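# Tuck chair under desk and park cart in yellow bay

## Task

Slide the office chair fully beneath the desk so that it finishes upright with every wheel on the floor. Move the utility cart into the yellow-taped bay so that each of its four wheels sits inside the tape and none rests on it. The desk should stay roughly where it started, with everything it carries still on top and nothing overhanging its edges. The robot must not fall over or finish tilted. At the end, release whatever the gripper holds and back the robot away.

## Robot and tools

ROBOT: TidyBot++, a wheeled base (0.54 m long, 0.50 m wide, 0.38 m high) on four powered casters, carrying one seven-joint arm with a two-finger gripper. The shoulder sits 0.12 m ahead of the base centre, 0.68 m up. Segments: upper arm 0.42 m, forearm 0.31 m, hand 0.31 m to the reported hand point. The arm starts folded with the hand pointing down, sticking out up to 0.08 m ahead of the base. Cameras: base_camera (fixed, looking forward) and wrist_camera (looks along the hand).

FRAMES: Base frame has its origin on the floor below the base centre, x forward, y left, z up, metres. hand_pose is in this frame: the point between the finger pads, with its z axis along the fingers and the fingers closing along its y axis. The odometry frame is the base frame as it was at scene start; base_odometry gives x, y and heading (rad, left positive, -3.142 to 3.142), counted from wheel turns, so slip looks like travel and drift of a few cm builds up. base_tilt is in degrees, forward and right positive.

TOOL move: one action per call, returning state plus images. Action keys (any mix, all motions start together):
- base: an object of relative offsets from where the base stands when the command begins, along its own axes at that moment. translate_m (forward positive, -2 to 2 m), strafe_m (left positive, -2 to 2 m), rotate_rad (counter-clockwise from above positive, -6.3 to 6.3 rad). Translate and strafe together make one straight-line move.
- joints: absolute joint angles by name, in radians: joint_1_rad (any angle; positive turns the arm clockwise seen from above, opposite to heading), joint_2_rad (-2.249 to 2.249, 0 = upper arm vertical, positive leans forward), joint_3_rad (any angle), joint_4_rad (-2.579 to 2.579, elbow, 0 straight), joint_5_rad (any angle), joint_6_rad (-2.099 to 2.099, wrist), joint_7_rad (any angle). gripper_pos 0 (open, about 85 mm gap) to 1 (closed). Any-angle joints go the short way round; send steps under half a turn for big turns.
- target: one list of seven numbers, an absolute hand pose in the base frame: [x, y, z, qw, qx, qy, qz], metres then quaternion. With target, joints may contain only gripper_pos.
- speeds: caps for this action only: translate_m and strafe_m 0.05 to 0.5 m/s (give only one of them for a combined move), rotate_rad 0.1 to 1.57 rad/s.
- cameras: list from base_camera, wrist_camera, all; omitted means all, [] means none.
- blocking: true/omitted waits until everything rests; false returns in about half a second while motion continues. A new move overrides only what it names.
A move with no action just reports.

wait(seconds 0 to 10, cameras): lets time pass without new commands; returns early once motions settle. stop(cameras): brakes all running motions. zoom_image(camera, region [x0, y0, x1, y1] in pixels, at most 504 by 504): closer look at the latest frame. read_manual(section "licences"): licence text only. finished_scene(scene: current scene's number, integer from 1): ends the scene irreversibly; the goal must then hold without the robot.

RESULTS: base_status, joint_status and hand_status give "done", "moving", "off_target" (rested away from the goal and may still be pressing), "contact_stop" or "time_out" (an unrequested stop; the old target is dropped), "not_followed" (a safety check withheld the arm's targets, e.g. "joint command not followed" with a cause, or "pose unreachable"), "torque_fault", "limit_stop_at_motor_heat". Base "done" only means the wheels turned enough; a blocked base may have stopped short. hand "done" means within 10 mm and 2 degrees. hand_target is where the joint targets would put the hand. motor_effort is percent of each motor's maximum, bracket = peak in the last action. on_its_own lists unrequested behaviour. "ARM HIT" means a hard collision with the robot itself. Motor temperatures are listed per arm joint; MOTOR HOT appears at 60 °C, and an OVER-TEMPERATURE FAULT weakens the arm for a while. If a call is refused or hits an unrequested stop or torque fault, later move/wait/finished_scene calls in the same reply are skipped.

PRACTICAL NOTES: Target moves usually land within about 3 cm; correct by adding (wanted minus measured) to the last target. To hold still after a target, resend hand_target, not hand_pose. A held load makes the arm sag. A downward-pointing hand reaches at most about 0.94 m high, only near the base. The arm does not avoid furniture and keeps pushing when blocked. Time passes while you think, so running moves continue.

AVOID: catching the arm on something above about 0.6 m while the base drives or turns (tip-over risk); stretching far out or swinging sideways from close in front of furniture; ramming the arm with the base (torque fault, 10 s arm stop); dropping or releasing moving parts; slamming, hard pushes, or squeezing a grasped item that still rests on something; strong pull or twist on the gripper. Push chair and cart gently at low speed, check wheel positions against the tape in images, keep the desk and its load undisturbed, then open the gripper and back off.

Each tool is called as name([rows], argument=value, ...), one row to a line, values as JSON.

## Session

move(joints={"joint_6_rad":-1.9})

Scene clock: 1.30 s.
Motor temperatures (°C): [34 29 29 29 39 41 42]
move: not_followed
base_odometry: x=+0.000 y=+0.000 heading=+0.000
base_tilt: forward=+0.1 right=+0.1
base_status: not commanded
joint_positions: joint_1_rad=+0.026 joint_2_rad=-0.316 joint_3_rad=+3.119 joint_4_rad=-2.538 joint_5_rad=+0.036 joint_6_rad=-0.959 joint_7_rad=+1.566 gripper_pos=+0.000
joint_status: joint_6_rad not_followed (moved -0.106 of -1.047)
motor_effort: joint_1_rad=-1(1) joint_2_rad=+0(2) joint_3_rad=+0(0) joint_4_rad=+12(16) joint_5_rad=+1(2) joint_6_rad=+0(4) joint_7_rad=+0(0)
hand_pose: x=+0.2256 y=-0.0089 z=+0.5802 quat_wxyz=(+0.018, +1.000, +0.006, -0.020) (m; base frame)
hand_target: x=+0.2188 y=-0.0090 z=+0.5801 quat_wxyz=(+0.018, +0.999, +0.006, -0.031) (m; base frame)
hand_status: not commanded
pictures: base_camera, wrist_camera
joint command not followed: on one or more control steps a check withheld the commanded joint targets, and the robot was not sent them on those steps. On the call's last step the targets were still withheld.
cause: the commanded joint targets, or the way to them, would bring two parts of the arm too close to each other (the joints from joint_2_rad to joint_7_rad lie between them).
camera_calibration:
wrist_camera: T_world_to_cam=[[0.0208919, -0.999748, -0.00818284, 0.00282249], [-0.998991, -0.0212001, 0.0395797, 0.258866], [-0.0397433, 0.00734769, -0.999183, 0.722725], [0, 0, 0, 1]] pos_world=[0.28727, 0.00299941, 0.711912]

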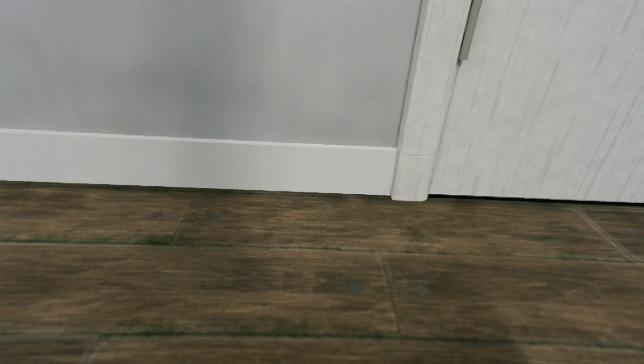

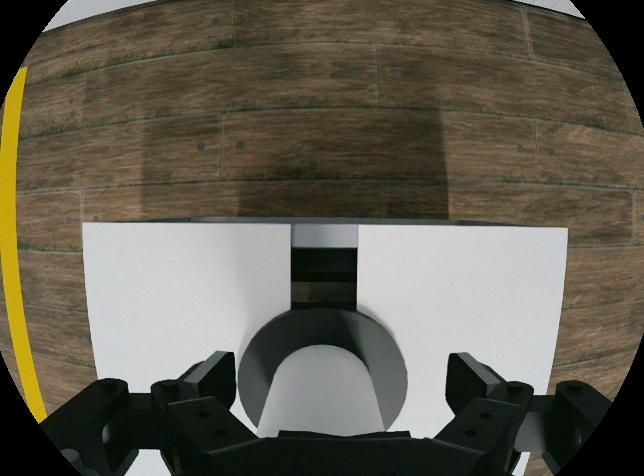

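move(joints={"joint_6_rad":0.3,"joint_4_rad":-2.4}, base={"rotate_rad":1.2})

move(base={"rotate_rad":1.2})

move(base={"rotate_rad":1.2})

move(base={"rotate_rad":1.2})

Scene clock: 4.17 s.
Motor temperatures (°C): [34 29 29 29 39 41 42]
move: done
base_odometry: x=+0.000 y=+0.000 heading=+1.199
base_tilt: forward=+0.1 right=+0.0
base_status: done
joint_positions: joint_1_rad=+0.026 joint_2_rad=-0.316 joint_3_rad=+3.119 joint_4_rad=-2.399 joint_5_rad=+0.036 joint_6_rad=+0.234 joint_7_rad=+1.566 gripper_pos=+0.000
joint_status: all done
motor_effort: joint_1_rad=+0(1) joint_2_rad=-7(8) joint_3_rad=+0(1) joint_4_rad=+18(19) joint_5_rad=+0(1) joint_6_rad=+8(8) joint_7_rad=+0(1)
hand_pose: x=+0.5614 y=+0.0030 z=+0.8416 quat_wxyz=(+0.010, +0.799, +0.015, +0.602) (m; base frame)
hand_target: x=+0.5662 y=+0.0038 z=+0.8611 quat_wxyz=(+0.009, +0.778, +0.015, +0.627) (m; base frame)
hand_status: not commanded
pictures: base_camera, wrist_camera
held back during your reply time, on 6 control steps: two parts of the arm were too close to each other, or the arm's last command would have brought them too close.
led back after a hold: the arm was led back toward your command in small steps, so it may still be short of it.
joint command not followed: on one or more control steps a check withheld the commanded joint targets, and the robot was not sent them on those steps.
cause: the commanded joint targets, or the way to them, would bring two parts of the arm too close to each other (the joints from joint_2_rad to joint_7_rad lie between them).
camera_calibration:
wrist_camera: T_world_to_cam=[[0.0561002, -0.997927, 0.031539, -0.0433058], [-0.274011, -0.0457645, -0.960637, 1.01906], [0.960089, 0.0452499, -0.27601, -0.172808], [0, 0, 0, 1]] pos_world=[0.447574, 0.0112404, 0.932619]

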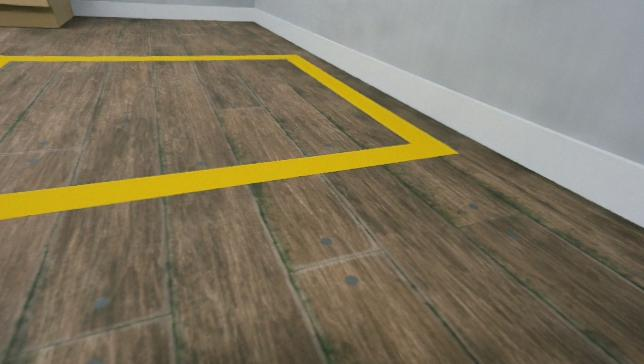

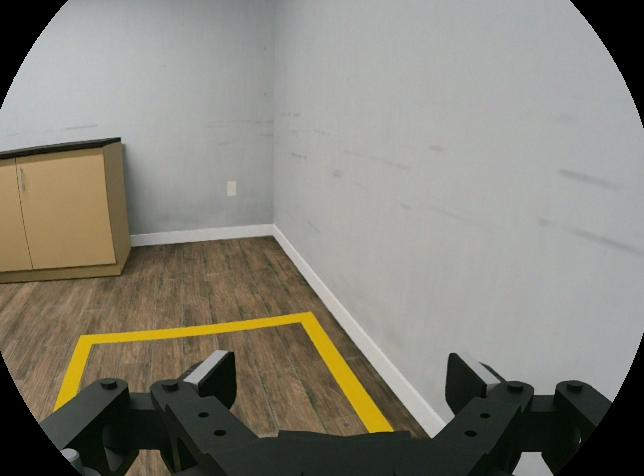

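Scene clock: 6.20 s.
Motor temperatures (°C): [34 29 29 29 39 41 42]
move: done
base_odometry: x=+0.000 y=+0.000 heading=+2.398
base_tilt: forward=+0.1 right=+0.1
base_status: done
joint_positions: joint_1_rad=+0.026 joint_2_rad=-0.316 joint_3_rad=+3.118 joint_4_rad=-2.399 joint_5_rad=+0.036 joint_6_rad=+0.236 joint_7_rad=+1.566 gripper_pos=+0.000
joint_status: not commanded
motor_effort: joint_1_rad=-1(2) joint_2_rad=-7(8) joint_3_rad=+0(2) joint_4_rad=+18(19) joint_5_rad=+1(1) joint_6_rad=+8(8) joint_7_rad=+0(0)
hand_pose: x=+0.5615 y=+0.0036 z=+0.8422 quat_wxyz=(+0.010, +0.798, +0.015, +0.602) (m; base frame)
hand_target: x=+0.5662 y=+0.0038 z=+0.8611 quat_wxyz=(+0.009, +0.778, +0.015, +0.627) (m; base frame)
hand_status: not commanded
pictures: base_camera, wrist_camera
camera_calibration:
wrist_camera: T_world_to_cam=[[0.057145, -0.997854, 0.0319619, -0.0437406], [-0.272039, -0.046366, -0.961169, 1.01904], [0.960588, 0.0462311, -0.274105, -0.174708], [0, 0, 0, 1]] pos_world=[0.447541, 0.0116791, 0.932981]

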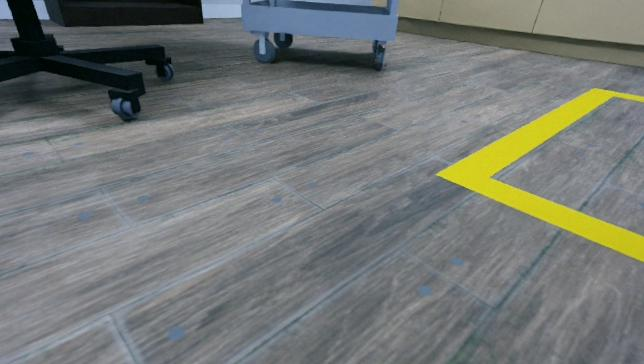

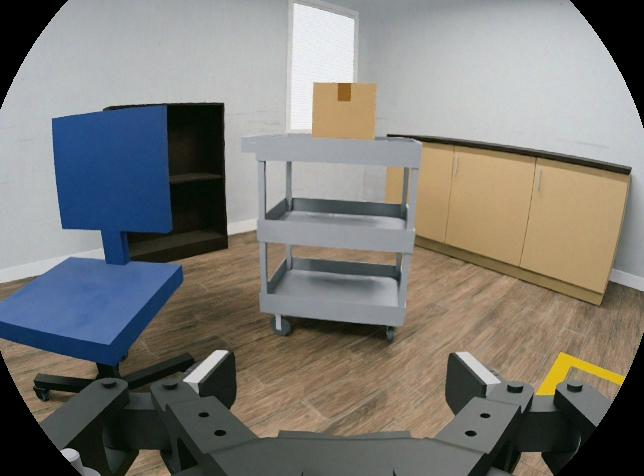

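Scene clock: 8.23 s.
Motor temperatures (°C): [34 29 29 29 39 41 42]
move: done
base_odometry: x=+0.000 y=+0.000 heading=-2.686
base_tilt: forward=+0.0 right=+0.1
base_status: done
joint_positions: joint_1_rad=+0.026 joint_2_rad=-0.316 joint_3_rad=+3.117 joint_4_rad=-2.399 joint_5_rad=+0.036 joint_6_rad=+0.236 joint_7_rad=+1.566 gripper_pos=+0.000
joint_status: not commanded
motor_effort: joint_1_rad=-1(2) joint_2_rad=-7(8) joint_3_rad=+0(2) joint_4_rad=+18(18) joint_5_rad=+0(1) joint_6_rad=+8(8) joint_7_rad=+0(0)
hand_pose: x=+0.5615 y=+0.0039 z=+0.8423 quat_wxyz=(+0.010, +0.798, +0.016, +0.603) (m; base frame)
hand_target: x=+0.5662 y=+0.0038 z=+0.8611 quat_wxyz=(+0.009, +0.778, +0.015, +0.627) (m; base frame)
hand_status: not commanded
pictures: base_camera, wrist_camera
camera_calibration:
wrist_camera: T_world_to_cam=[[0.0577612, -0.997812, 0.0321802, -0.0439669], [-0.271606, -0.0467245, -0.961274, 1.01903], [0.960674, 0.046784, -0.27371, -0.175098], [0, 0, 0, 1]] pos_world=[0.447526, 0.0119346, 0.933053]

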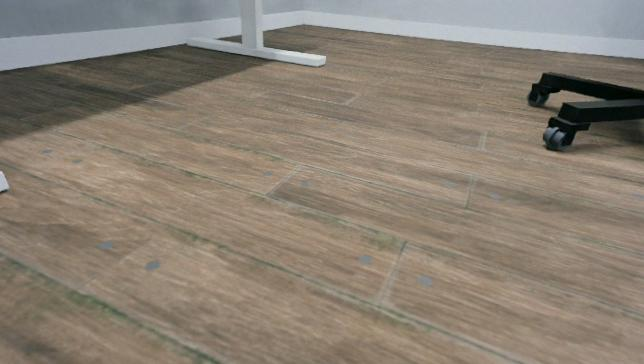

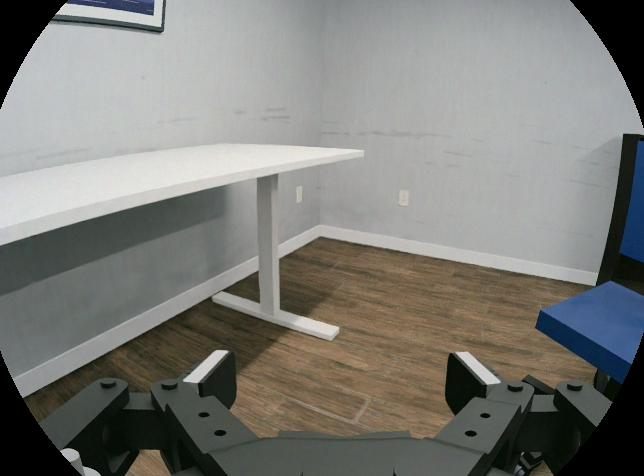

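Scene clock: 10.27 s.
Motor temperatures (°C): [34 29 29 29 39 41 42]
move: done
base_odometry: x=+0.000 y=+0.000 heading=-1.487
base_tilt: forward=+0.1 right=+0.1
base_status: done
joint_positions: joint_1_rad=+0.026 joint_2_rad=-0.316 joint_3_rad=+3.117 joint_4_rad=-2.399 joint_5_rad=+0.036 joint_6_rad=+0.236 joint_7_rad=+1.566 gripper_pos=+0.000
joint_status: not commanded
motor_effort: joint_1_rad=+0(2) joint_2_rad=-7(8) joint_3_rad=+0(2) joint_4_rad=+18(18) joint_5_rad=+1(1) joint_6_rad=+8(8) joint_7_rad=+0(0)
hand_pose: x=+0.5615 y=+0.0040 z=+0.8424 quat_wxyz=(+0.010, +0.798, +0.016, +0.603) (m; base frame)
hand_target: x=+0.5662 y=+0.0038 z=+0.8611 quat_wxyz=(+0.009, +0.778, +0.015, +0.627) (m; base frame)
hand_status: not commanded
pictures: base_camera, wrist_camera
camera_calibration:
wrist_camera: T_world_to_cam=[[0.058097, -0.997788, 0.032297, -0.0440883], [-0.271417, -0.04692, -0.961318, 1.01902], [0.960707, 0.0470837, -0.273543, -0.175263], [0, 0, 0, 1]] pos_world=[0.447517, 0.0120736, 0.933083]

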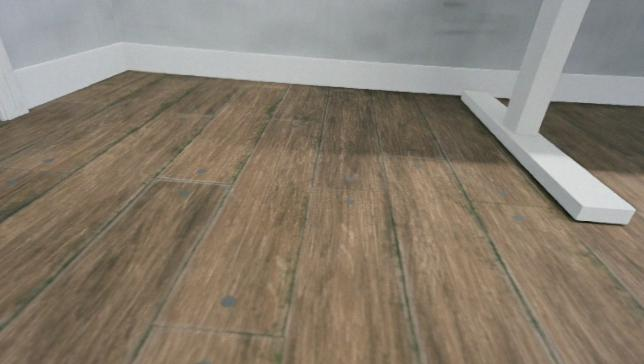

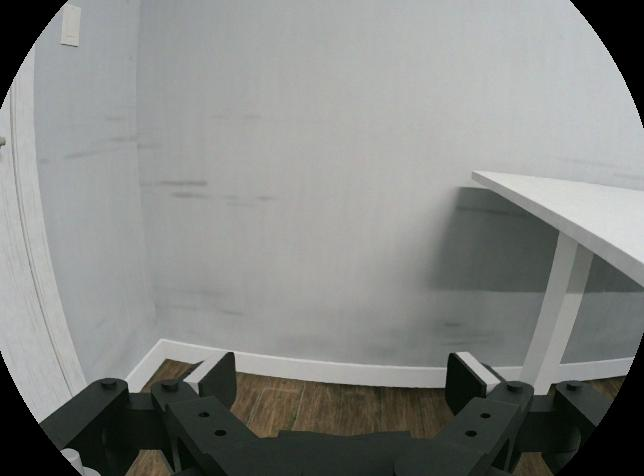

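move(base={"rotate_rad":-1.655}, cameras=[])

move(base={"translate_m":0.5,"strafe_m":-0.8})

move(base={"rotate_rad":-0.6})

Scene clock: 14.90 s.
Motor temperatures (°C): [34 29 29 29 39 41 42]
move: done
base_odometry: x=+0.000 y=+0.000 heading=-3.141
base_tilt: forward=+0.1 right=+0.1
base_status: done
joint_positions: joint_1_rad=+0.026 joint_2_rad=-0.316 joint_3_rad=+3.118 joint_4_rad=-2.399 joint_5_rad=+0.036 joint_6_rad=+0.236 joint_7_rad=+1.566 gripper_pos=+0.000
joint_status: not commanded
motor_effort: joint_1_rad=+0(2) joint_2_rad=-7(8) joint_3_rad=+0(2) joint_4_rad=+18(19) joint_5_rad=+1(1) joint_6_rad=+8(8) joint_7_rad=+0(1)
hand_pose: x=+0.5616 y=+0.0034 z=+0.8424 quat_wxyz=(+0.010, +0.798, +0.015, +0.603) (m; base frame)
hand_target: x=+0.5662 y=+0.0038 z=+0.8611 quat_wxyz=(+0.009, +0.778, +0.015, +0.627) (m; base frame)
hand_status: not commanded
pictures: none
No camera images: "cameras" was empty.

Scene clock: 17.90 s.
Motor temperatures (°C): [34 29 29 29 39 41 42]
move: done
base_odometry: x=-0.501 y=+0.800 heading=-3.141
base_tilt: forward=+0.1 right=+0.1
base_status: done
joint_positions: joint_1_rad=+0.026 joint_2_rad=-0.316 joint_3_rad=+3.118 joint_4_rad=-2.399 joint_5_rad=+0.036 joint_6_rad=+0.237 joint_7_rad=+1.566 gripper_pos=+0.000
joint_status: not commanded
motor_effort: joint_1_rad=+0(1) joint_2_rad=-7(10) joint_3_rad=+0(2) joint_4_rad=+18(19) joint_5_rad=+1(1) joint_6_rad=+8(8) joint_7_rad=+0(1)
hand_pose: x=+0.5616 y=+0.0034 z=+0.8427 quat_wxyz=(+0.010, +0.797, +0.015, +0.603) (m; base frame)
hand_target: x=+0.5662 y=+0.0038 z=+0.8611 quat_wxyz=(+0.009, +0.778, +0.015, +0.627) (m; base frame)
hand_status: not commanded
pictures: base_camera, wrist_camera
camera_calibration:
wrist_camera: T_world_to_cam=[[0.0567634, -0.997878, 0.031903, -0.043673], [-0.270561, -0.0461337, -0.961597, 1.01905], [0.961028, 0.0459518, -0.272606, -0.176205], [0, 0, 0, 1]] pos_world=[0.447533, 0.0115293, 0.933276]

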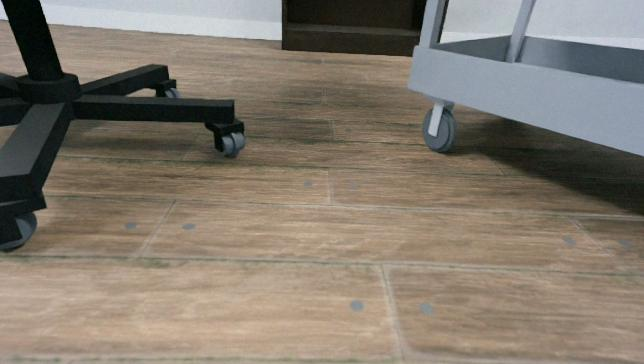

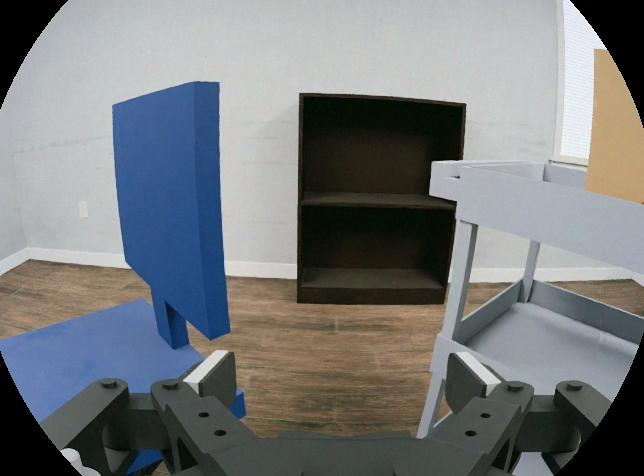

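Scene clock: 19.43 s.
Motor temperatures (°C): [34 29 29 29 39 41 42]
move: done
base_odometry: x=-0.501 y=+0.800 heading=+2.543
base_tilt: forward=+0.1 right=+0.0
base_status: done
joint_positions: joint_1_rad=+0.026 joint_2_rad=-0.316 joint_3_rad=+3.120 joint_4_rad=-2.399 joint_5_rad=+0.036 joint_6_rad=+0.237 joint_7_rad=+1.566 gripper_pos=+0.000
joint_status: not commanded
motor_effort: joint_1_rad=-1(2) joint_2_rad=-7(8) joint_3_rad=+0(2) joint_4_rad=+18(18) joint_5_rad=+0(1) joint_6_rad=+8(8) joint_7_rad=+0(1)
hand_pose: x=+0.5617 y=+0.0026 z=+0.8427 quat_wxyz=(+0.010, +0.797, +0.014, +0.603) (m; base frame)
hand_target: x=+0.5662 y=+0.0038 z=+0.8611 quat_wxyz=(+0.009, +0.778, +0.015, +0.627) (m; base frame)
hand_status: not commanded
pictures: base_camera, wrist_camera
camera_calibration:
wrist_camera: T_world_to_cam=[[0.0551463, -0.997985, 0.0313787, -0.0431255], [-0.270563, -0.0451867, -0.961641, 1.01909], [0.961122, 0.0445411, -0.27251, -0.176315], [0, 0, 0, 1]] pos_world=[0.447566, 0.0108639, 0.933304]

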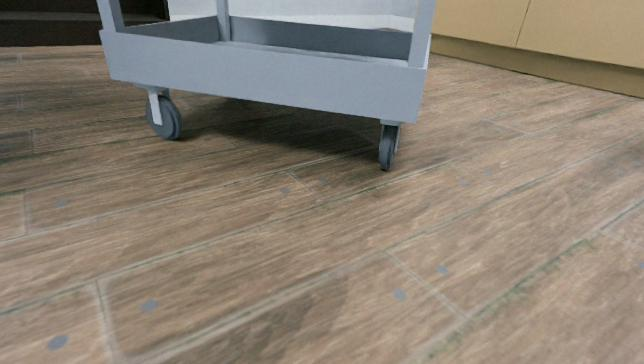

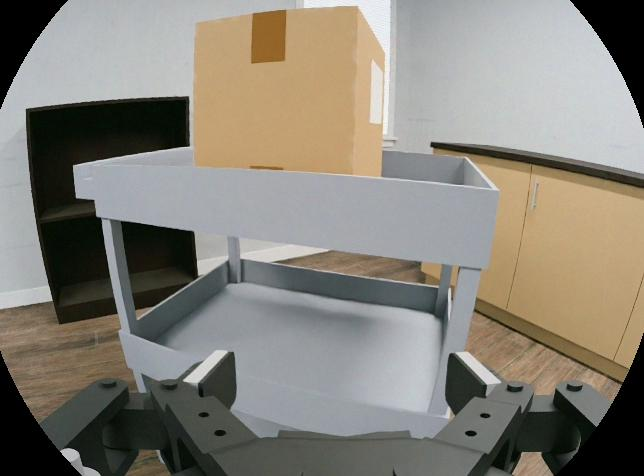

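move(base={"rotate_rad":-0.233}, cameras=[])

move(base={"strafe_m":0.32,"translate_m":0.1}, joints={"joint_1_rad":0,"joint_2_rad":0,"joint_3_rad":3.14,"joint_4_rad":-1.11,"joint_5_rad":0,"joint_6_rad":-2.0,"joint_7_rad":0})

Scene clock: 21.83 s.
Motor temperatures (°C): [34 29 29 29 39 41 42]
move: done
base_odometry: x=-0.501 y=+0.800 heading=+2.311
base_tilt: forward=+0.1 right=+0.0
base_status: done
joint_positions: joint_1_rad=+0.026 joint_2_rad=-0.316 joint_3_rad=+3.120 joint_4_rad=-2.399 joint_5_rad=+0.036 joint_6_rad=+0.237 joint_7_rad=+1.566 gripper_pos=+0.000
joint_status: not commanded
motor_effort: joint_1_rad=+0(2) joint_2_rad=-7(8) joint_3_rad=+0(2) joint_4_rad=+19(19) joint_5_rad=+1(1) joint_6_rad=+8(8) joint_7_rad=+0(0)
hand_pose: x=+0.5617 y=+0.0024 z=+0.8427 quat_wxyz=(+0.010, +0.797, +0.014, +0.603) (m; base frame)
hand_target: x=+0.5662 y=+0.0038 z=+0.8611 quat_wxyz=(+0.009, +0.778, +0.015, +0.627) (m; base frame)
hand_status: not commanded
pictures: none
No camera images: "cameras" was empty.

Scene clock: 25.10 s.
Motor temperatures (°C): [34 29 29 29 39 41 42]
move: done
base_odometry: x=-0.805 y=+0.658 heading=+2.311
base_tilt: forward=+0.1 right=+0.0
base_status: done
joint_positions: joint_1_rad=+0.026 joint_2_rad=-0.021 joint_3_rad=+3.126 joint_4_rad=-1.120 joint_5_rad=+0.035 joint_6_rad=-1.930 joint_7_rad=+0.087 gripper_pos=+0.000
joint_status: all done
motor_effort: joint_1_rad=+0(2) joint_2_rad=-14(15) joint_3_rad=+0(2) joint_4_rad=+14(20) joint_5_rad=+1(2) joint_6_rad=+1(9) joint_7_rad=+0(1)
hand_pose: x=+0.4248 y=-0.0120 z=+0.9359 quat_wxyz=(-0.025, +0.728, -0.684, +0.052) (m; base frame)
hand_target: x=+0.4104 y=+0.0018 z=+0.9312 quat_wxyz=(-0.011, +0.708, -0.706, +0.011) (m; base frame)
hand_status: not commanded
pictures: base_camera, wrist_camera
camera_calibration:
wrist_camera: T_world_to_cam=[[-0.985582, -0.0761176, -0.151108, 0.57094], [-0.0702172, 0.99656, -0.0440142, 0.139677], [0.153939, -0.0327692, -0.987537, 0.992473], [0, 0, 0, 1]] pos_world=[0.419736, -0.0632154, 1.07253]

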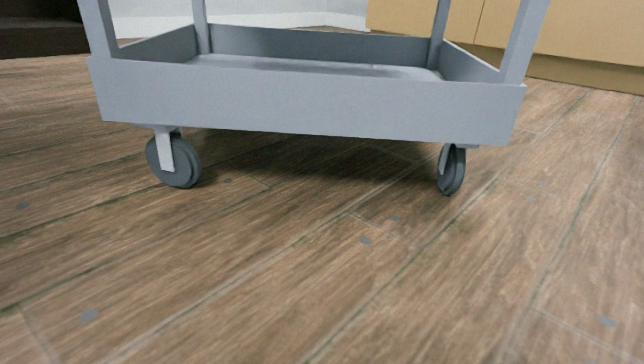

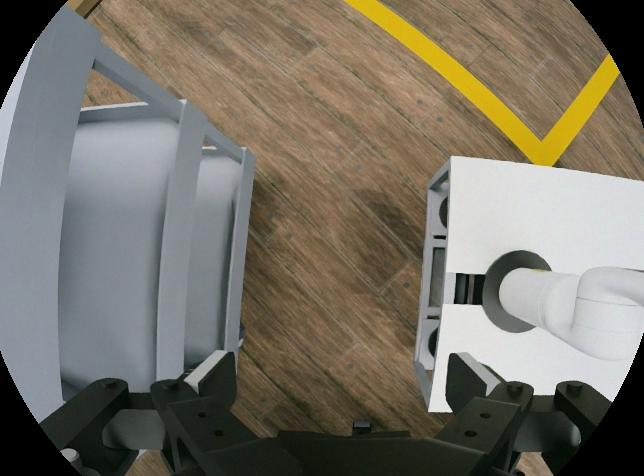

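move(base={"translate_m":0.29}, joints={"joint_1_rad":0.0,"joint_7_rad":-0.06,"joint_6_rad":-2.06})

Scene clock: 28.90 s.
Motor temperatures (°C): [34 29 29 29 39 41 42]
move: done
base_odometry: x=-1.000 y=+0.872 heading=+2.311
base_tilt: forward=+0.1 right=+0.0
base_status: done
joint_positions: joint_1_rad=+0.026 joint_2_rad=+0.004 joint_3_rad=+3.127 joint_4_rad=-1.118 joint_5_rad=+0.035 joint_6_rad=-2.009 joint_7_rad=+0.014 gripper_pos=+0.000
joint_status: all done
motor_effort: joint_1_rad=-1(1) joint_2_rad=-14(19) joint_3_rad=+0(0) joint_4_rad=+14(15) joint_5_rad=+1(1) joint_6_rad=+0(2) joint_7_rad=+0(0)
hand_pose: x=+0.4069 y=-0.0118 z=+0.9277 quat_wxyz=(+0.008, +0.703, -0.711, +0.015) (m; base frame)
hand_target: x=+0.3917 y=+0.0018 z=+0.9312 quat_wxyz=(+0.010, +0.686, -0.727, -0.010) (m; base frame)
hand_status: not commanded
pictures: base_camera, wrist_camera
camera_calibration:
wrist_camera: T_world_to_cam=[[-0.998616, -0.000244016, -0.052599, 0.466839], [0.0015089, 0.999445, -0.0332837, 0.0986648], [0.052578, -0.033317, -0.998061, 1.03807], [0, 0, 0, 1]] pos_world=[0.411464, -0.0639108, 1.06389]

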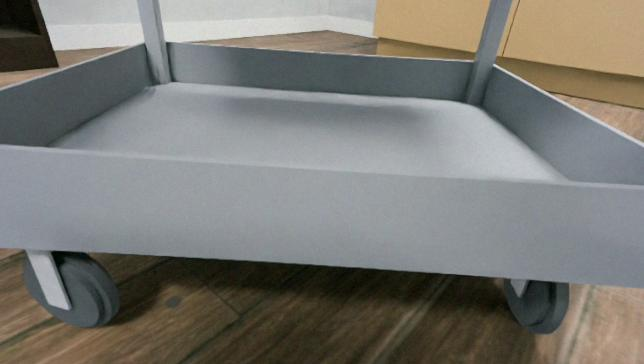

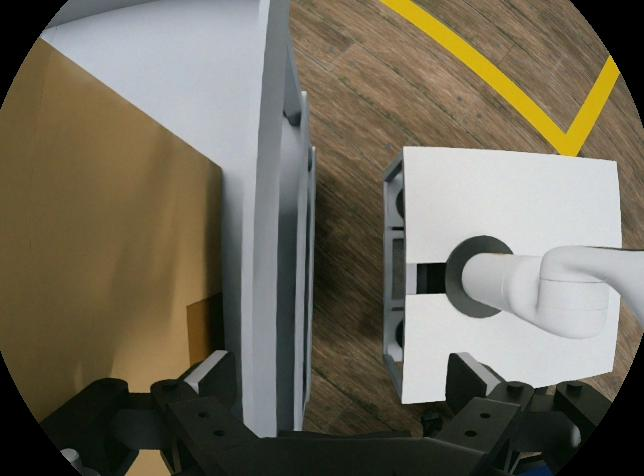

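move(base={"strafe_m":-0.2}, cameras=[])

move(base={"translate_m":0.045})

Scene clock: 30.83 s.
Motor temperatures (°C): [34 29 29 29 39 41 42]
move: done
base_odometry: x=-0.853 y=+1.007 heading=+2.311
base_tilt: forward=+0.1 right=+0.1
base_status: done
joint_positions: joint_1_rad=+0.020 joint_2_rad=+0.004 joint_3_rad=+3.137 joint_4_rad=-1.118 joint_5_rad=+0.032 joint_6_rad=-2.009 joint_7_rad=+0.014 gripper_pos=+0.000
joint_status: not commanded
motor_effort: joint_1_rad=-1(2) joint_2_rad=-14(16) joint_3_rad=+0(2) joint_4_rad=+14(14) joint_5_rad=+1(2) joint_6_rad=+0(1) joint_7_rad=+0(0)
hand_pose: x=+0.4069 y=-0.0121 z=+0.9277 quat_wxyz=(+0.007, +0.702, -0.712, +0.014) (m; base frame)
hand_target: x=+0.3917 y=+0.0018 z=+0.9312 quat_wxyz=(+0.010, +0.686, -0.727, -0.010) (m; base frame)
hand_status: not commanded
pictures: none
No camera images: "cameras" was empty.

Scene clock: 31.87 s.
Motor temperatures (°C): [34 29 29 29 39 41 42]
move: done
base_odometry: x=-0.883 y=+1.041 heading=+2.311
base_tilt: forward=+0.1 right=+0.1
base_status: done
joint_positions: joint_1_rad=+0.020 joint_2_rad=+0.006 joint_3_rad=+3.137 joint_4_rad=-1.118 joint_5_rad=+0.032 joint_6_rad=-2.009 joint_7_rad=+0.014 gripper_pos=+0.000
joint_status: not commanded
motor_effort: joint_1_rad=-1(1) joint_2_rad=-14(19) joint_3_rad=+0(1) joint_4_rad=+14(15) joint_5_rad=+1(1) joint_6_rad=+0(1) joint_7_rad=+0(1)
hand_pose: x=+0.4075 y=-0.0121 z=+0.9272 quat_wxyz=(+0.007, +0.702, -0.712, +0.013) (m; base frame)
hand_target: x=+0.3917 y=+0.0018 z=+0.9312 quat_wxyz=(+0.010, +0.686, -0.727, -0.010) (m; base frame)
hand_status: not commanded
pictures: base_camera, wrist_camera
camera_calibration:
wrist_camera: T_world_to_cam=[[-0.998698, 0.0030461, -0.0509248, 0.465893], [0.00458165, 0.999537, -0.0300637, 0.0947458], [0.0508097, -0.0302579, -0.99825, 1.03852], [0, 0, 0, 1]] pos_world=[0.412086, -0.0646976, 1.06328]

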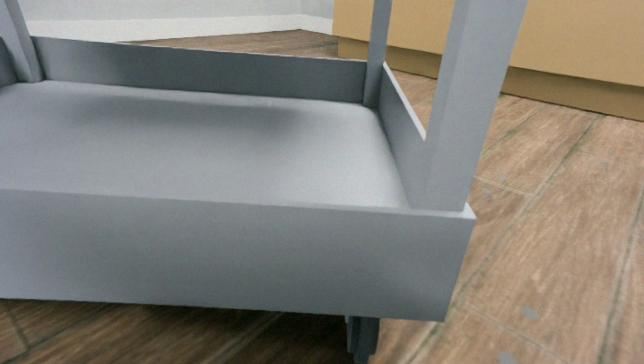

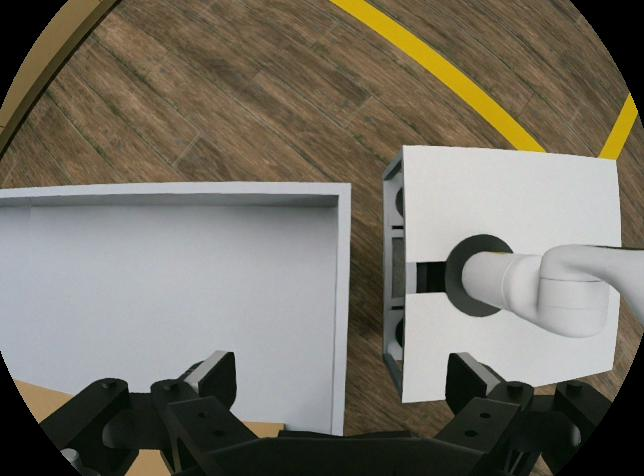

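move(base={"strafe_m":-0.05}, cameras=[])

move(joints={"joint_2_rad":-0.06,"joint_4_rad":-1.37,"joint_6_rad":-1.86})

Scene clock: 32.97 s.
Motor temperatures (°C): [34 29 29 29 39 41 42]
move: done
base_odometry: x=-0.846 y=+1.075 heading=+2.311
base_tilt: forward=+0.0 right=+0.1
base_status: done
joint_positions: joint_1_rad=+0.018 joint_2_rad=+0.006 joint_3_rad=+3.142 joint_4_rad=-1.118 joint_5_rad=+0.030 joint_6_rad=-2.009 joint_7_rad=+0.014 gripper_pos=+0.000
joint_status: not commanded
motor_effort: joint_1_rad=-1(2) joint_2_rad=-15(16) joint_3_rad=-1(2) joint_4_rad=+14(14) joint_5_rad=+1(2) joint_6_rad=+0(1) joint_7_rad=+0(0)
hand_pose: x=+0.4074 y=-0.0123 z=+0.9273 quat_wxyz=(+0.007, +0.701, -0.713, +0.012) (m; base frame)
hand_target: x=+0.3917 y=+0.0018 z=+0.9312 quat_wxyz=(+0.010, +0.686, -0.727, -0.010) (m; base frame)
hand_status: not commanded
pictures: none
No camera images: "cameras" was empty.

Scene clock: 34.27 s.
Motor temperatures (°C): [34 29 29 29 39 41 42]
move: done
base_odometry: x=-0.846 y=+1.075 heading=+2.311
base_tilt: forward=+0.1 right=+0.0
base_status: not commanded
joint_positions: joint_1_rad=+0.018 joint_2_rad=-0.043 joint_3_rad=+3.142 joint_4_rad=-1.348 joint_5_rad=+0.030 joint_6_rad=-1.926 joint_7_rad=+0.014 gripper_pos=+0.000
joint_status: all done
motor_effort: joint_1_rad=-1(1) joint_2_rad=-13(15) joint_3_rad=+0(1) joint_4_rad=+14(15) joint_5_rad=+1(1) joint_6_rad=-1(1) joint_7_rad=+0(0)
hand_pose: x=+0.3764 y=-0.0120 z=+0.8747 quat_wxyz=(+0.041, +0.702, -0.711, -0.022) (m; base frame)
hand_target: x=+0.3886 y=+0.0018 z=+0.8717 quat_wxyz=(+0.010, +0.686, -0.727, -0.010) (m; base frame)
hand_status: not commanded
pictures: base_camera, wrist_camera
camera_calibration:
wrist_camera: T_world_to_cam=[[-0.998916, 0.00267318, 0.0464817, 0.347068], [0.00138288, 0.999613, -0.0277694, 0.0924575], [-0.046538, -0.027675, -0.998533, 1.02463], [0, 0, 0, 1]] pos_world=[0.394248, -0.0649929, 1.00956]

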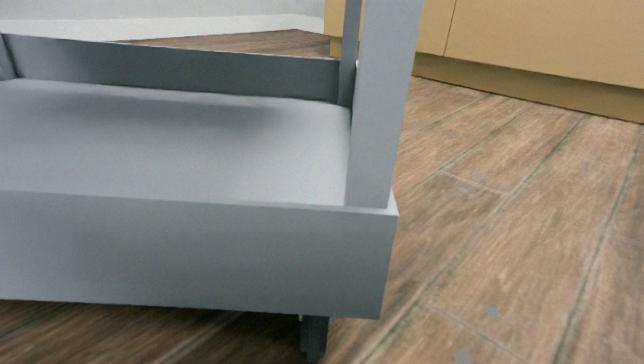

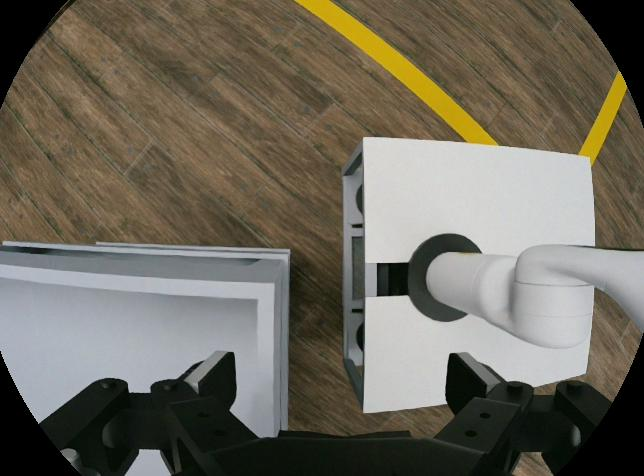

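move(joints={"joint_2_rad":0.0,"joint_4_rad":-1.11,"joint_6_rad":-2.03}, cameras=[])

move(joints={"joint_2_rad":-0.06,"joint_4_rad":-1.4,"joint_6_rad":-1.73})

Scene clock: 35.80 s.
Motor temperatures (°C): [34 29 29 29 39 41 42]
move: done
base_odometry: x=-0.846 y=+1.075 heading=+2.311
base_tilt: forward=+0.0 right=+0.1
base_status: not commanded
joint_positions: joint_1_rad=+0.018 joint_2_rad=-0.020 joint_3_rad=+3.142 joint_4_rad=-1.120 joint_5_rad=+0.030 joint_6_rad=-1.969 joint_7_rad=+0.014 gripper_pos=+0.000
joint_status: all done
motor_effort: joint_1_rad=+0(1) joint_2_rad=-14(15) joint_3_rad=+0(0) joint_4_rad=+14(16) joint_5_rad=+1(1) joint_6_rad=+1(1) joint_7_rad=+0(0)
hand_pose: x=+0.4131 y=-0.0126 z=+0.9348 quat_wxyz=(-0.016, +0.701, -0.712, +0.036) (m; base frame)
hand_target: x=+0.4011 y=+0.0018 z=+0.9311 quat_wxyz=(-0.001, +0.686, -0.727, +0.001) (m; base frame)
hand_status: not commanded
pictures: none
No camera images: "cameras" was empty.

Scene clock: 37.17 s.
Motor temperatures (°C): [34 29 29 29 39 41 42]
move: done
base_odometry: x=-0.846 y=+1.075 heading=+2.311
base_tilt: forward=+0.1 right=+0.1
base_status: not commanded
joint_positions: joint_1_rad=+0.018 joint_2_rad=-0.043 joint_3_rad=+3.142 joint_4_rad=-1.378 joint_5_rad=+0.030 joint_6_rad=-1.798 joint_7_rad=+0.014 gripper_pos=+0.000
joint_status: all done
motor_effort: joint_1_rad=+0(1) joint_2_rad=-13(15) joint_3_rad=+0(0) joint_4_rad=+15(16) joint_5_rad=+1(1) joint_6_rad=+0(1) joint_7_rad=+0(0)
hand_pose: x=+0.4089 y=-0.0130 z=+0.8646 quat_wxyz=(+0.007, +0.703, -0.711, +0.013) (m; base frame)
hand_target: x=+0.4220 y=+0.0019 z=+0.8632 quat_wxyz=(-0.026, +0.686, -0.727, +0.025) (m; base frame)
hand_status: not commanded
pictures: base_camera, wrist_camera
camera_calibration:
wrist_camera: T_world_to_cam=[[-0.99867, -0.000981158, -0.0515521, 0.46462], [0.000588526, 0.999537, -0.0304245, 0.0956874], [0.051558, -0.0304144, -0.998207, 0.975537], [0, 0, 0, 1]] pos_world=[0.413649, -0.0655168, 1.00065]

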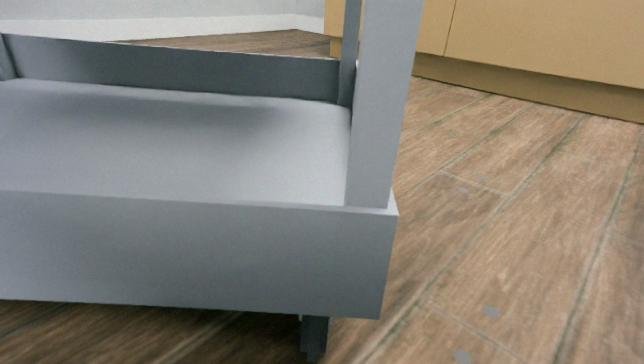

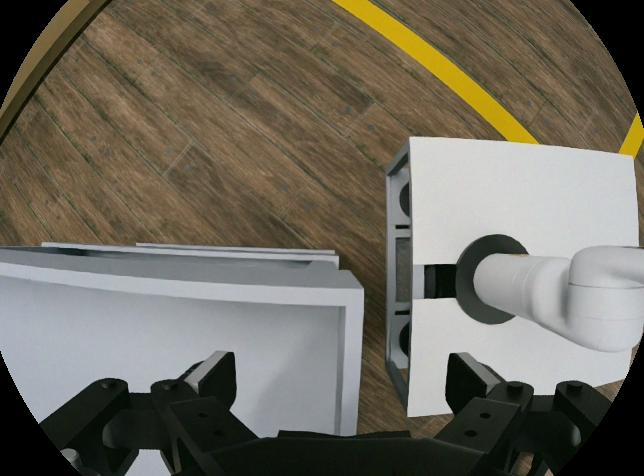

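move(joints={"joint_2_rad":-0.06,"joint_4_rad":-1.51,"joint_6_rad":-1.62})

move(joints={"gripper_pos":1})

Scene clock: 38.33 s.
Motor temperatures (°C): [34 29 29 29 39 41 42]
move: done
base_odometry: x=-0.846 y=+1.075 heading=+2.311
base_tilt: forward=+0.1 right=+0.1
base_status: not commanded
joint_positions: joint_1_rad=+0.018 joint_2_rad=-0.047 joint_3_rad=+3.142 joint_4_rad=-1.490 joint_5_rad=+0.030 joint_6_rad=-1.690 joint_7_rad=+0.014 gripper_pos=+0.000
joint_status: all done
motor_effort: joint_1_rad=+0(1) joint_2_rad=-14(15) joint_3_rad=+0(0) joint_4_rad=+15(16) joint_5_rad=+1(1) joint_6_rad=+0(1) joint_7_rad=+0(1)
hand_pose: x=+0.4135 y=-0.0132 z=+0.8311 quat_wxyz=(+0.007, +0.704, -0.710, +0.014) (m; base frame)
hand_target: x=+0.4281 y=+0.0019 z=+0.8292 quat_wxyz=(-0.026, +0.686, -0.727, +0.025) (m; base frame)
hand_status: not commanded
pictures: base_camera, wrist_camera
camera_calibration:
wrist_camera: T_world_to_cam=[[-0.998641, -0.00416158, -0.0519577, 0.467823], [-0.00255169, 0.999516, -0.0310126, 0.0967113], [0.0520616, -0.0308379, -0.998168, 0.941634], [0, 0, 0, 1]] pos_world=[0.418411, -0.0656796, 0.967215]

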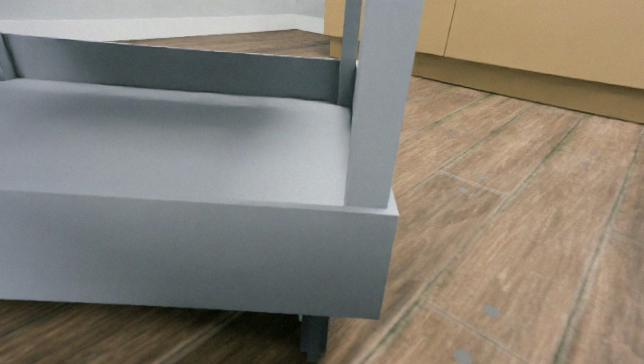

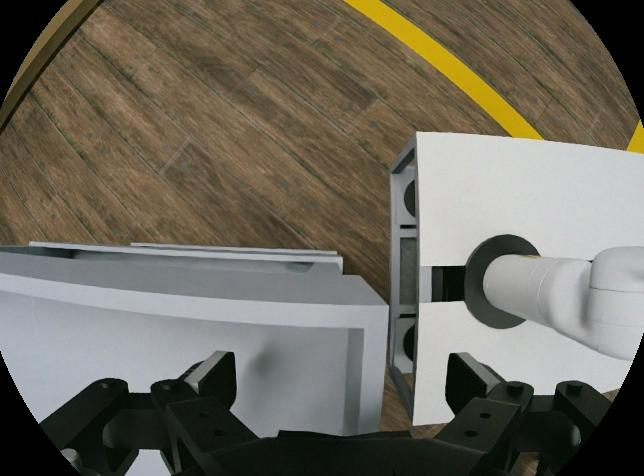

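Scene clock: 39.47 s.
Motor temperatures (°C): [34 29 29 29 39 41 42]
move: off_target
base_odometry: x=-0.846 y=+1.075 heading=+2.311
base_tilt: forward=+0.1 right=+0.1
base_status: not commanded
joint_positions: joint_1_rad=+0.018 joint_2_rad=-0.057 joint_3_rad=+3.143 joint_4_rad=-1.497 joint_5_rad=+0.030 joint_6_rad=-1.679 joint_7_rad=+0.006 gripper_pos=+0.948
joint_status: gripper_pos off_target (ended at +0.948, target +1.000)
motor_effort: joint_1_rad=-2(4) joint_2_rad=-13(14) joint_3_rad=-2(3) joint_4_rad=+16(18) joint_5_rad=-1(4) joint_6_rad=+1(10) joint_7_rad=+1(3)
hand_pose: x=+0.4135 y=-0.0137 z=+0.8316 quat_wxyz=(+0.003, +0.701, -0.713, +0.018) (m; base frame)
hand_target: x=+0.4281 y=+0.0019 z=+0.8292 quat_wxyz=(-0.026, +0.686, -0.727, +0.025) (m; base frame)
hand_status: not commanded
pictures: base_camera, wrist_camera
camera_calibration:
wrist_camera: T_world_to_cam=[[-0.997871, 0.00530577, -0.0650094, 0.478505], [0.00733778, 0.999491, -0.0310583, 0.0931309], [0.0648115, -0.0314692, -0.997401, 0.936201], [0, 0, 0, 1]] pos_world=[0.416126, -0.0661607, 0.967768]

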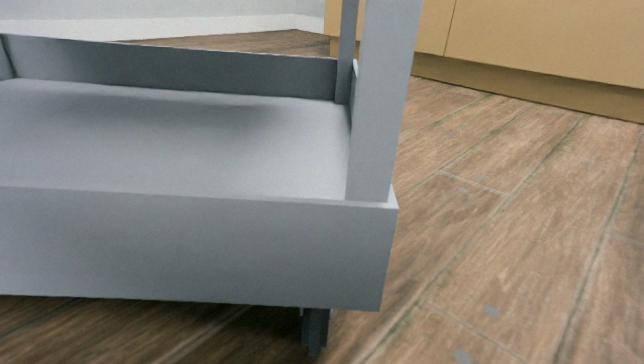

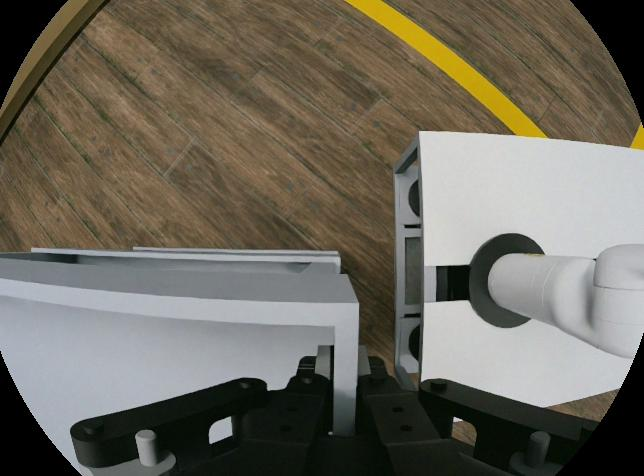

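move(base={"translate_m":-0.968,"strafe_m":-0.668,"rotate_rad":-0.74}, speeds={"translate_m":0.15,"rotate_rad":0.1})

Scene clock: 48.53 s.
Motor temperatures (°C): [34 29 29 29 39 41 42]
move: done
base_odometry: x=+0.300 y=+0.811 heading=+1.571
base_tilt: forward=+0.0 right=+0.1
base_status: done
joint_positions: joint_1_rad=-0.023 joint_2_rad=-0.066 joint_3_rad=+3.132 joint_4_rad=-1.506 joint_5_rad=-0.010 joint_6_rad=-1.659 joint_7_rad=-0.016 gripper_pos=+0.948
joint_status: not commanded
motor_effort: joint_1_rad=+0(17) joint_2_rad=-11(21) joint_3_rad=+1(18) joint_4_rad=+18(20) joint_5_rad=-1(12) joint_6_rad=+9(15) joint_7_rad=-5(14)
hand_pose: x=+0.4157 y=+0.0141 z=+0.8315 quat_wxyz=(-0.018, +0.713, -0.701, +0.011) (m; base frame)
hand_target: x=+0.4281 y=+0.0019 z=+0.8292 quat_wxyz=(-0.026, +0.686, -0.727, +0.025) (m; base frame)
hand_status: not commanded
pictures: base_camera, wrist_camera
camera_calibration:
wrist_camera: T_world_to_cam=[[-0.995977, -0.0277469, -0.0851999, 0.496951], [-0.0285109, 0.999563, 0.00776339, 0.0479002], [0.0849473, 0.0101613, -0.996334, 0.927031], [0, 0, 0, 1]] pos_world=[0.417569, -0.0435103, 0.9656]

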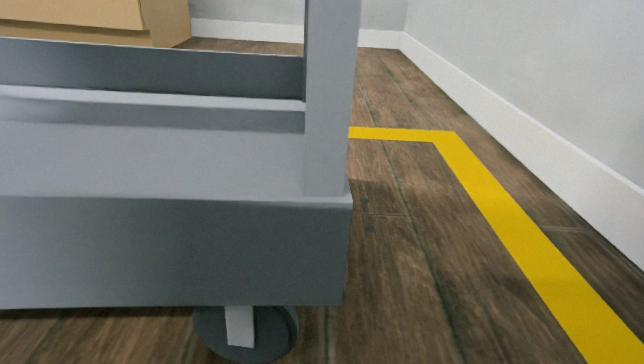

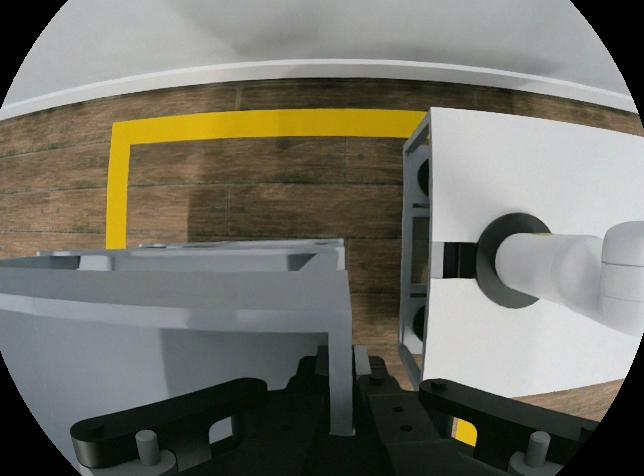

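move(joints={"gripper_pos":0}, cameras=[])

move(joints={"joint_2_rad":0.0,"joint_4_rad":-1.11,"joint_6_rad":-2.03}, cameras=[])

move(base={"translate_m":-0.45})

move(joints={"joint_1_rad":0,"joint_2_rad":-0.316,"joint_3_rad":3.12,"joint_4_rad":-2.4,"joint_5_rad":0.0,"joint_6_rad":0.1,"joint_7_rad":1.566}, base={"rotate_rad":1.0})

Scene clock: 50.47 s.
Motor temperatures (°C): [34 29 29 29 39 41 42]
move: done
base_odometry: x=+0.300 y=+0.811 heading=+1.571
base_tilt: forward=+0.1 right=+0.0
base_status: not commanded
joint_positions: joint_1_rad=-0.023 joint_2_rad=-0.066 joint_3_rad=+3.133 joint_4_rad=-1.505 joint_5_rad=-0.010 joint_6_rad=-1.631 joint_7_rad=-0.017 gripper_pos=+0.000
joint_status: all done
motor_effort: joint_1_rad=+0(1) joint_2_rad=-13(14) joint_3_rad=+0(1) joint_4_rad=+15(20) joint_5_rad=+1(1) joint_6_rad=+0(9) joint_7_rad=+0(5)
hand_pose: x=+0.4246 y=+0.0143 z=+0.8322 quat_wxyz=(-0.029, +0.712, -0.701, +0.021) (m; base frame)
hand_target: x=+0.4281 y=+0.0019 z=+0.8292 quat_wxyz=(-0.026, +0.686, -0.727, +0.025) (m; base frame)
hand_status: not commanded
pictures: none
No camera images: "cameras" was empty.

Scene clock: 52.30 s.
Motor temperatures (°C): [34 29 29 29 39 41 42]
move: done
base_odometry: x=+0.300 y=+0.811 heading=+1.571
base_tilt: forward=+0.1 right=+0.0
base_status: not commanded
joint_positions: joint_1_rad=-0.023 joint_2_rad=-0.020 joint_3_rad=+3.133 joint_4_rad=-1.120 joint_5_rad=-0.010 joint_6_rad=-1.961 joint_7_rad=-0.017 gripper_pos=+0.000
joint_status: all done
motor_effort: joint_1_rad=+0(1) joint_2_rad=-14(15) joint_3_rad=+0(0) joint_4_rad=+14(17) joint_5_rad=+1(1) joint_6_rad=+0(1) joint_7_rad=+0(1)
hand_pose: x=+0.4153 y=+0.0137 z=+0.9349 quat_wxyz=(-0.032, +0.713, -0.700, +0.025) (m; base frame)
hand_target: x=+0.4011 y=+0.0018 z=+0.9311 quat_wxyz=(-0.001, +0.686, -0.727, +0.001) (m; base frame)
hand_status: not commanded
pictures: none
No camera images: "cameras" was empty.

Scene clock: 54.53 s.
Motor temperatures (°C): [34 29 29 29 39 41 42]
move: done
base_odometry: x=+0.300 y=+0.360 heading=+1.571
base_tilt: forward=+0.1 right=+0.0
base_status: done
joint_positions: joint_1_rad=-0.023 joint_2_rad=-0.010 joint_3_rad=+3.133 joint_4_rad=-1.119 joint_5_rad=-0.010 joint_6_rad=-1.969 joint_7_rad=-0.017 gripper_pos=+0.000
joint_status: not commanded
motor_effort: joint_1_rad=+0(1) joint_2_rad=-14(17) joint_3_rad=+0(1) joint_4_rad=+14(15) joint_5_rad=+0(1) joint_6_rad=+0(1) joint_7_rad=+0(1)
hand_pose: x=+0.4157 y=+0.0137 z=+0.9319 quat_wxyz=(-0.026, +0.713, -0.700, +0.019) (m; base frame)
hand_target: x=+0.4011 y=+0.0018 z=+0.9311 quat_wxyz=(-0.001, +0.686, -0.727, +0.001) (m; base frame)
hand_status: not commanded
pictures: base_camera, wrist_camera
camera_calibration:
wrist_camera: T_world_to_cam=[[-0.993886, -0.0285504, -0.106658, 0.524617], [-0.0295183, 0.999536, 0.00750602, 0.0482331], [0.106394, 0.0106085, -0.994267, 1.01617], [0, 0, 0, 1]] pos_world=[0.414719, -0.0440127, 1.06594]

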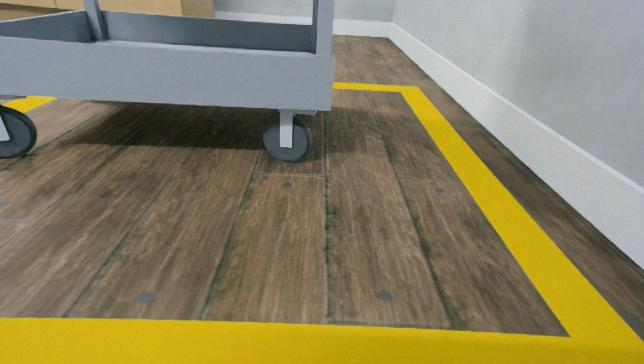

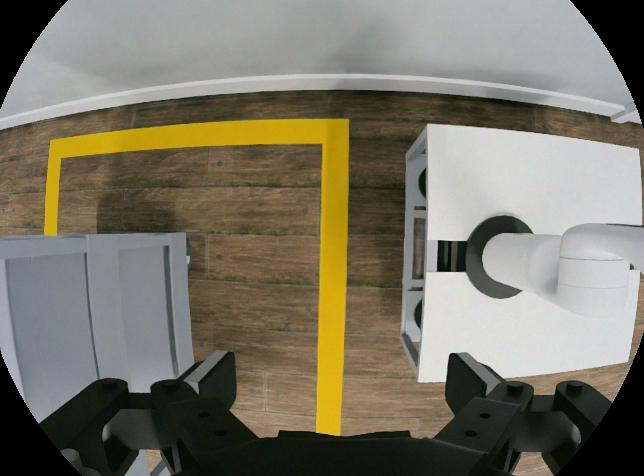

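Scene clock: 57.70 s.
Motor temperatures (°C): [34 29 29 29 39 41 42]
move: done
base_odometry: x=+0.300 y=+0.360 heading=+2.570
base_tilt: forward=+0.1 right=+0.0
base_status: done
joint_positions: joint_1_rad=-0.021 joint_2_rad=-0.300 joint_3_rad=+3.129 joint_4_rad=-2.376 joint_5_rad=-0.010 joint_6_rad=+0.032 joint_7_rad=+1.479 gripper_pos=+0.000
joint_status: all done
motor_effort: joint_1_rad=+0(3) joint_2_rad=-8(17) joint_3_rad=+0(2) joint_4_rad=+18(19) joint_5_rad=+1(2) joint_6_rad=+7(9) joint_7_rad=+0(1)
hand_pose: x=+0.5465 y=+0.0156 z=+0.7896 quat_wxyz=(-0.033, +0.853, -0.029, +0.520) (m; base frame)
hand_target: x=+0.5468 y=+0.0110 z=+0.8023 quat_wxyz=(-0.004, +0.837, +0.008, +0.547) (m; base frame)
hand_status: not commanded
pictures: base_camera, wrist_camera
camera_calibration:
wrist_camera: T_world_to_cam=[[0.0291688, -0.99485, -0.0970712, 0.0879043], [-0.455505, 0.0732138, -0.887218, 1.00494], [0.889755, 0.0700954, -0.451024, 0.00278269], [0, 0, 0, 1]] pos_world=[0.452716, 0.0136809, 0.90139]

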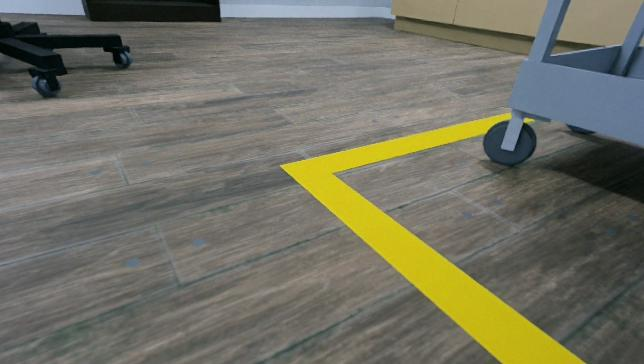

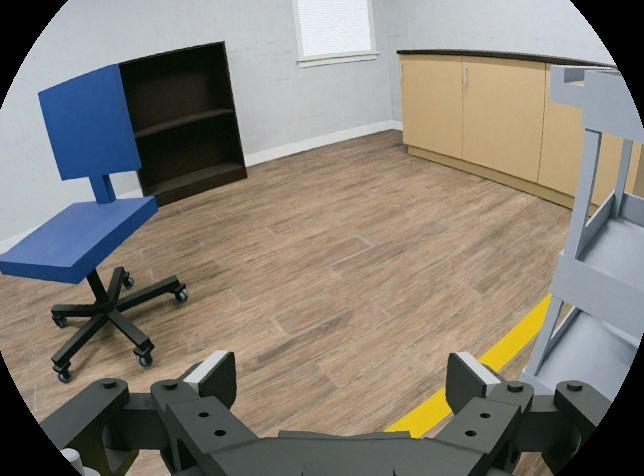

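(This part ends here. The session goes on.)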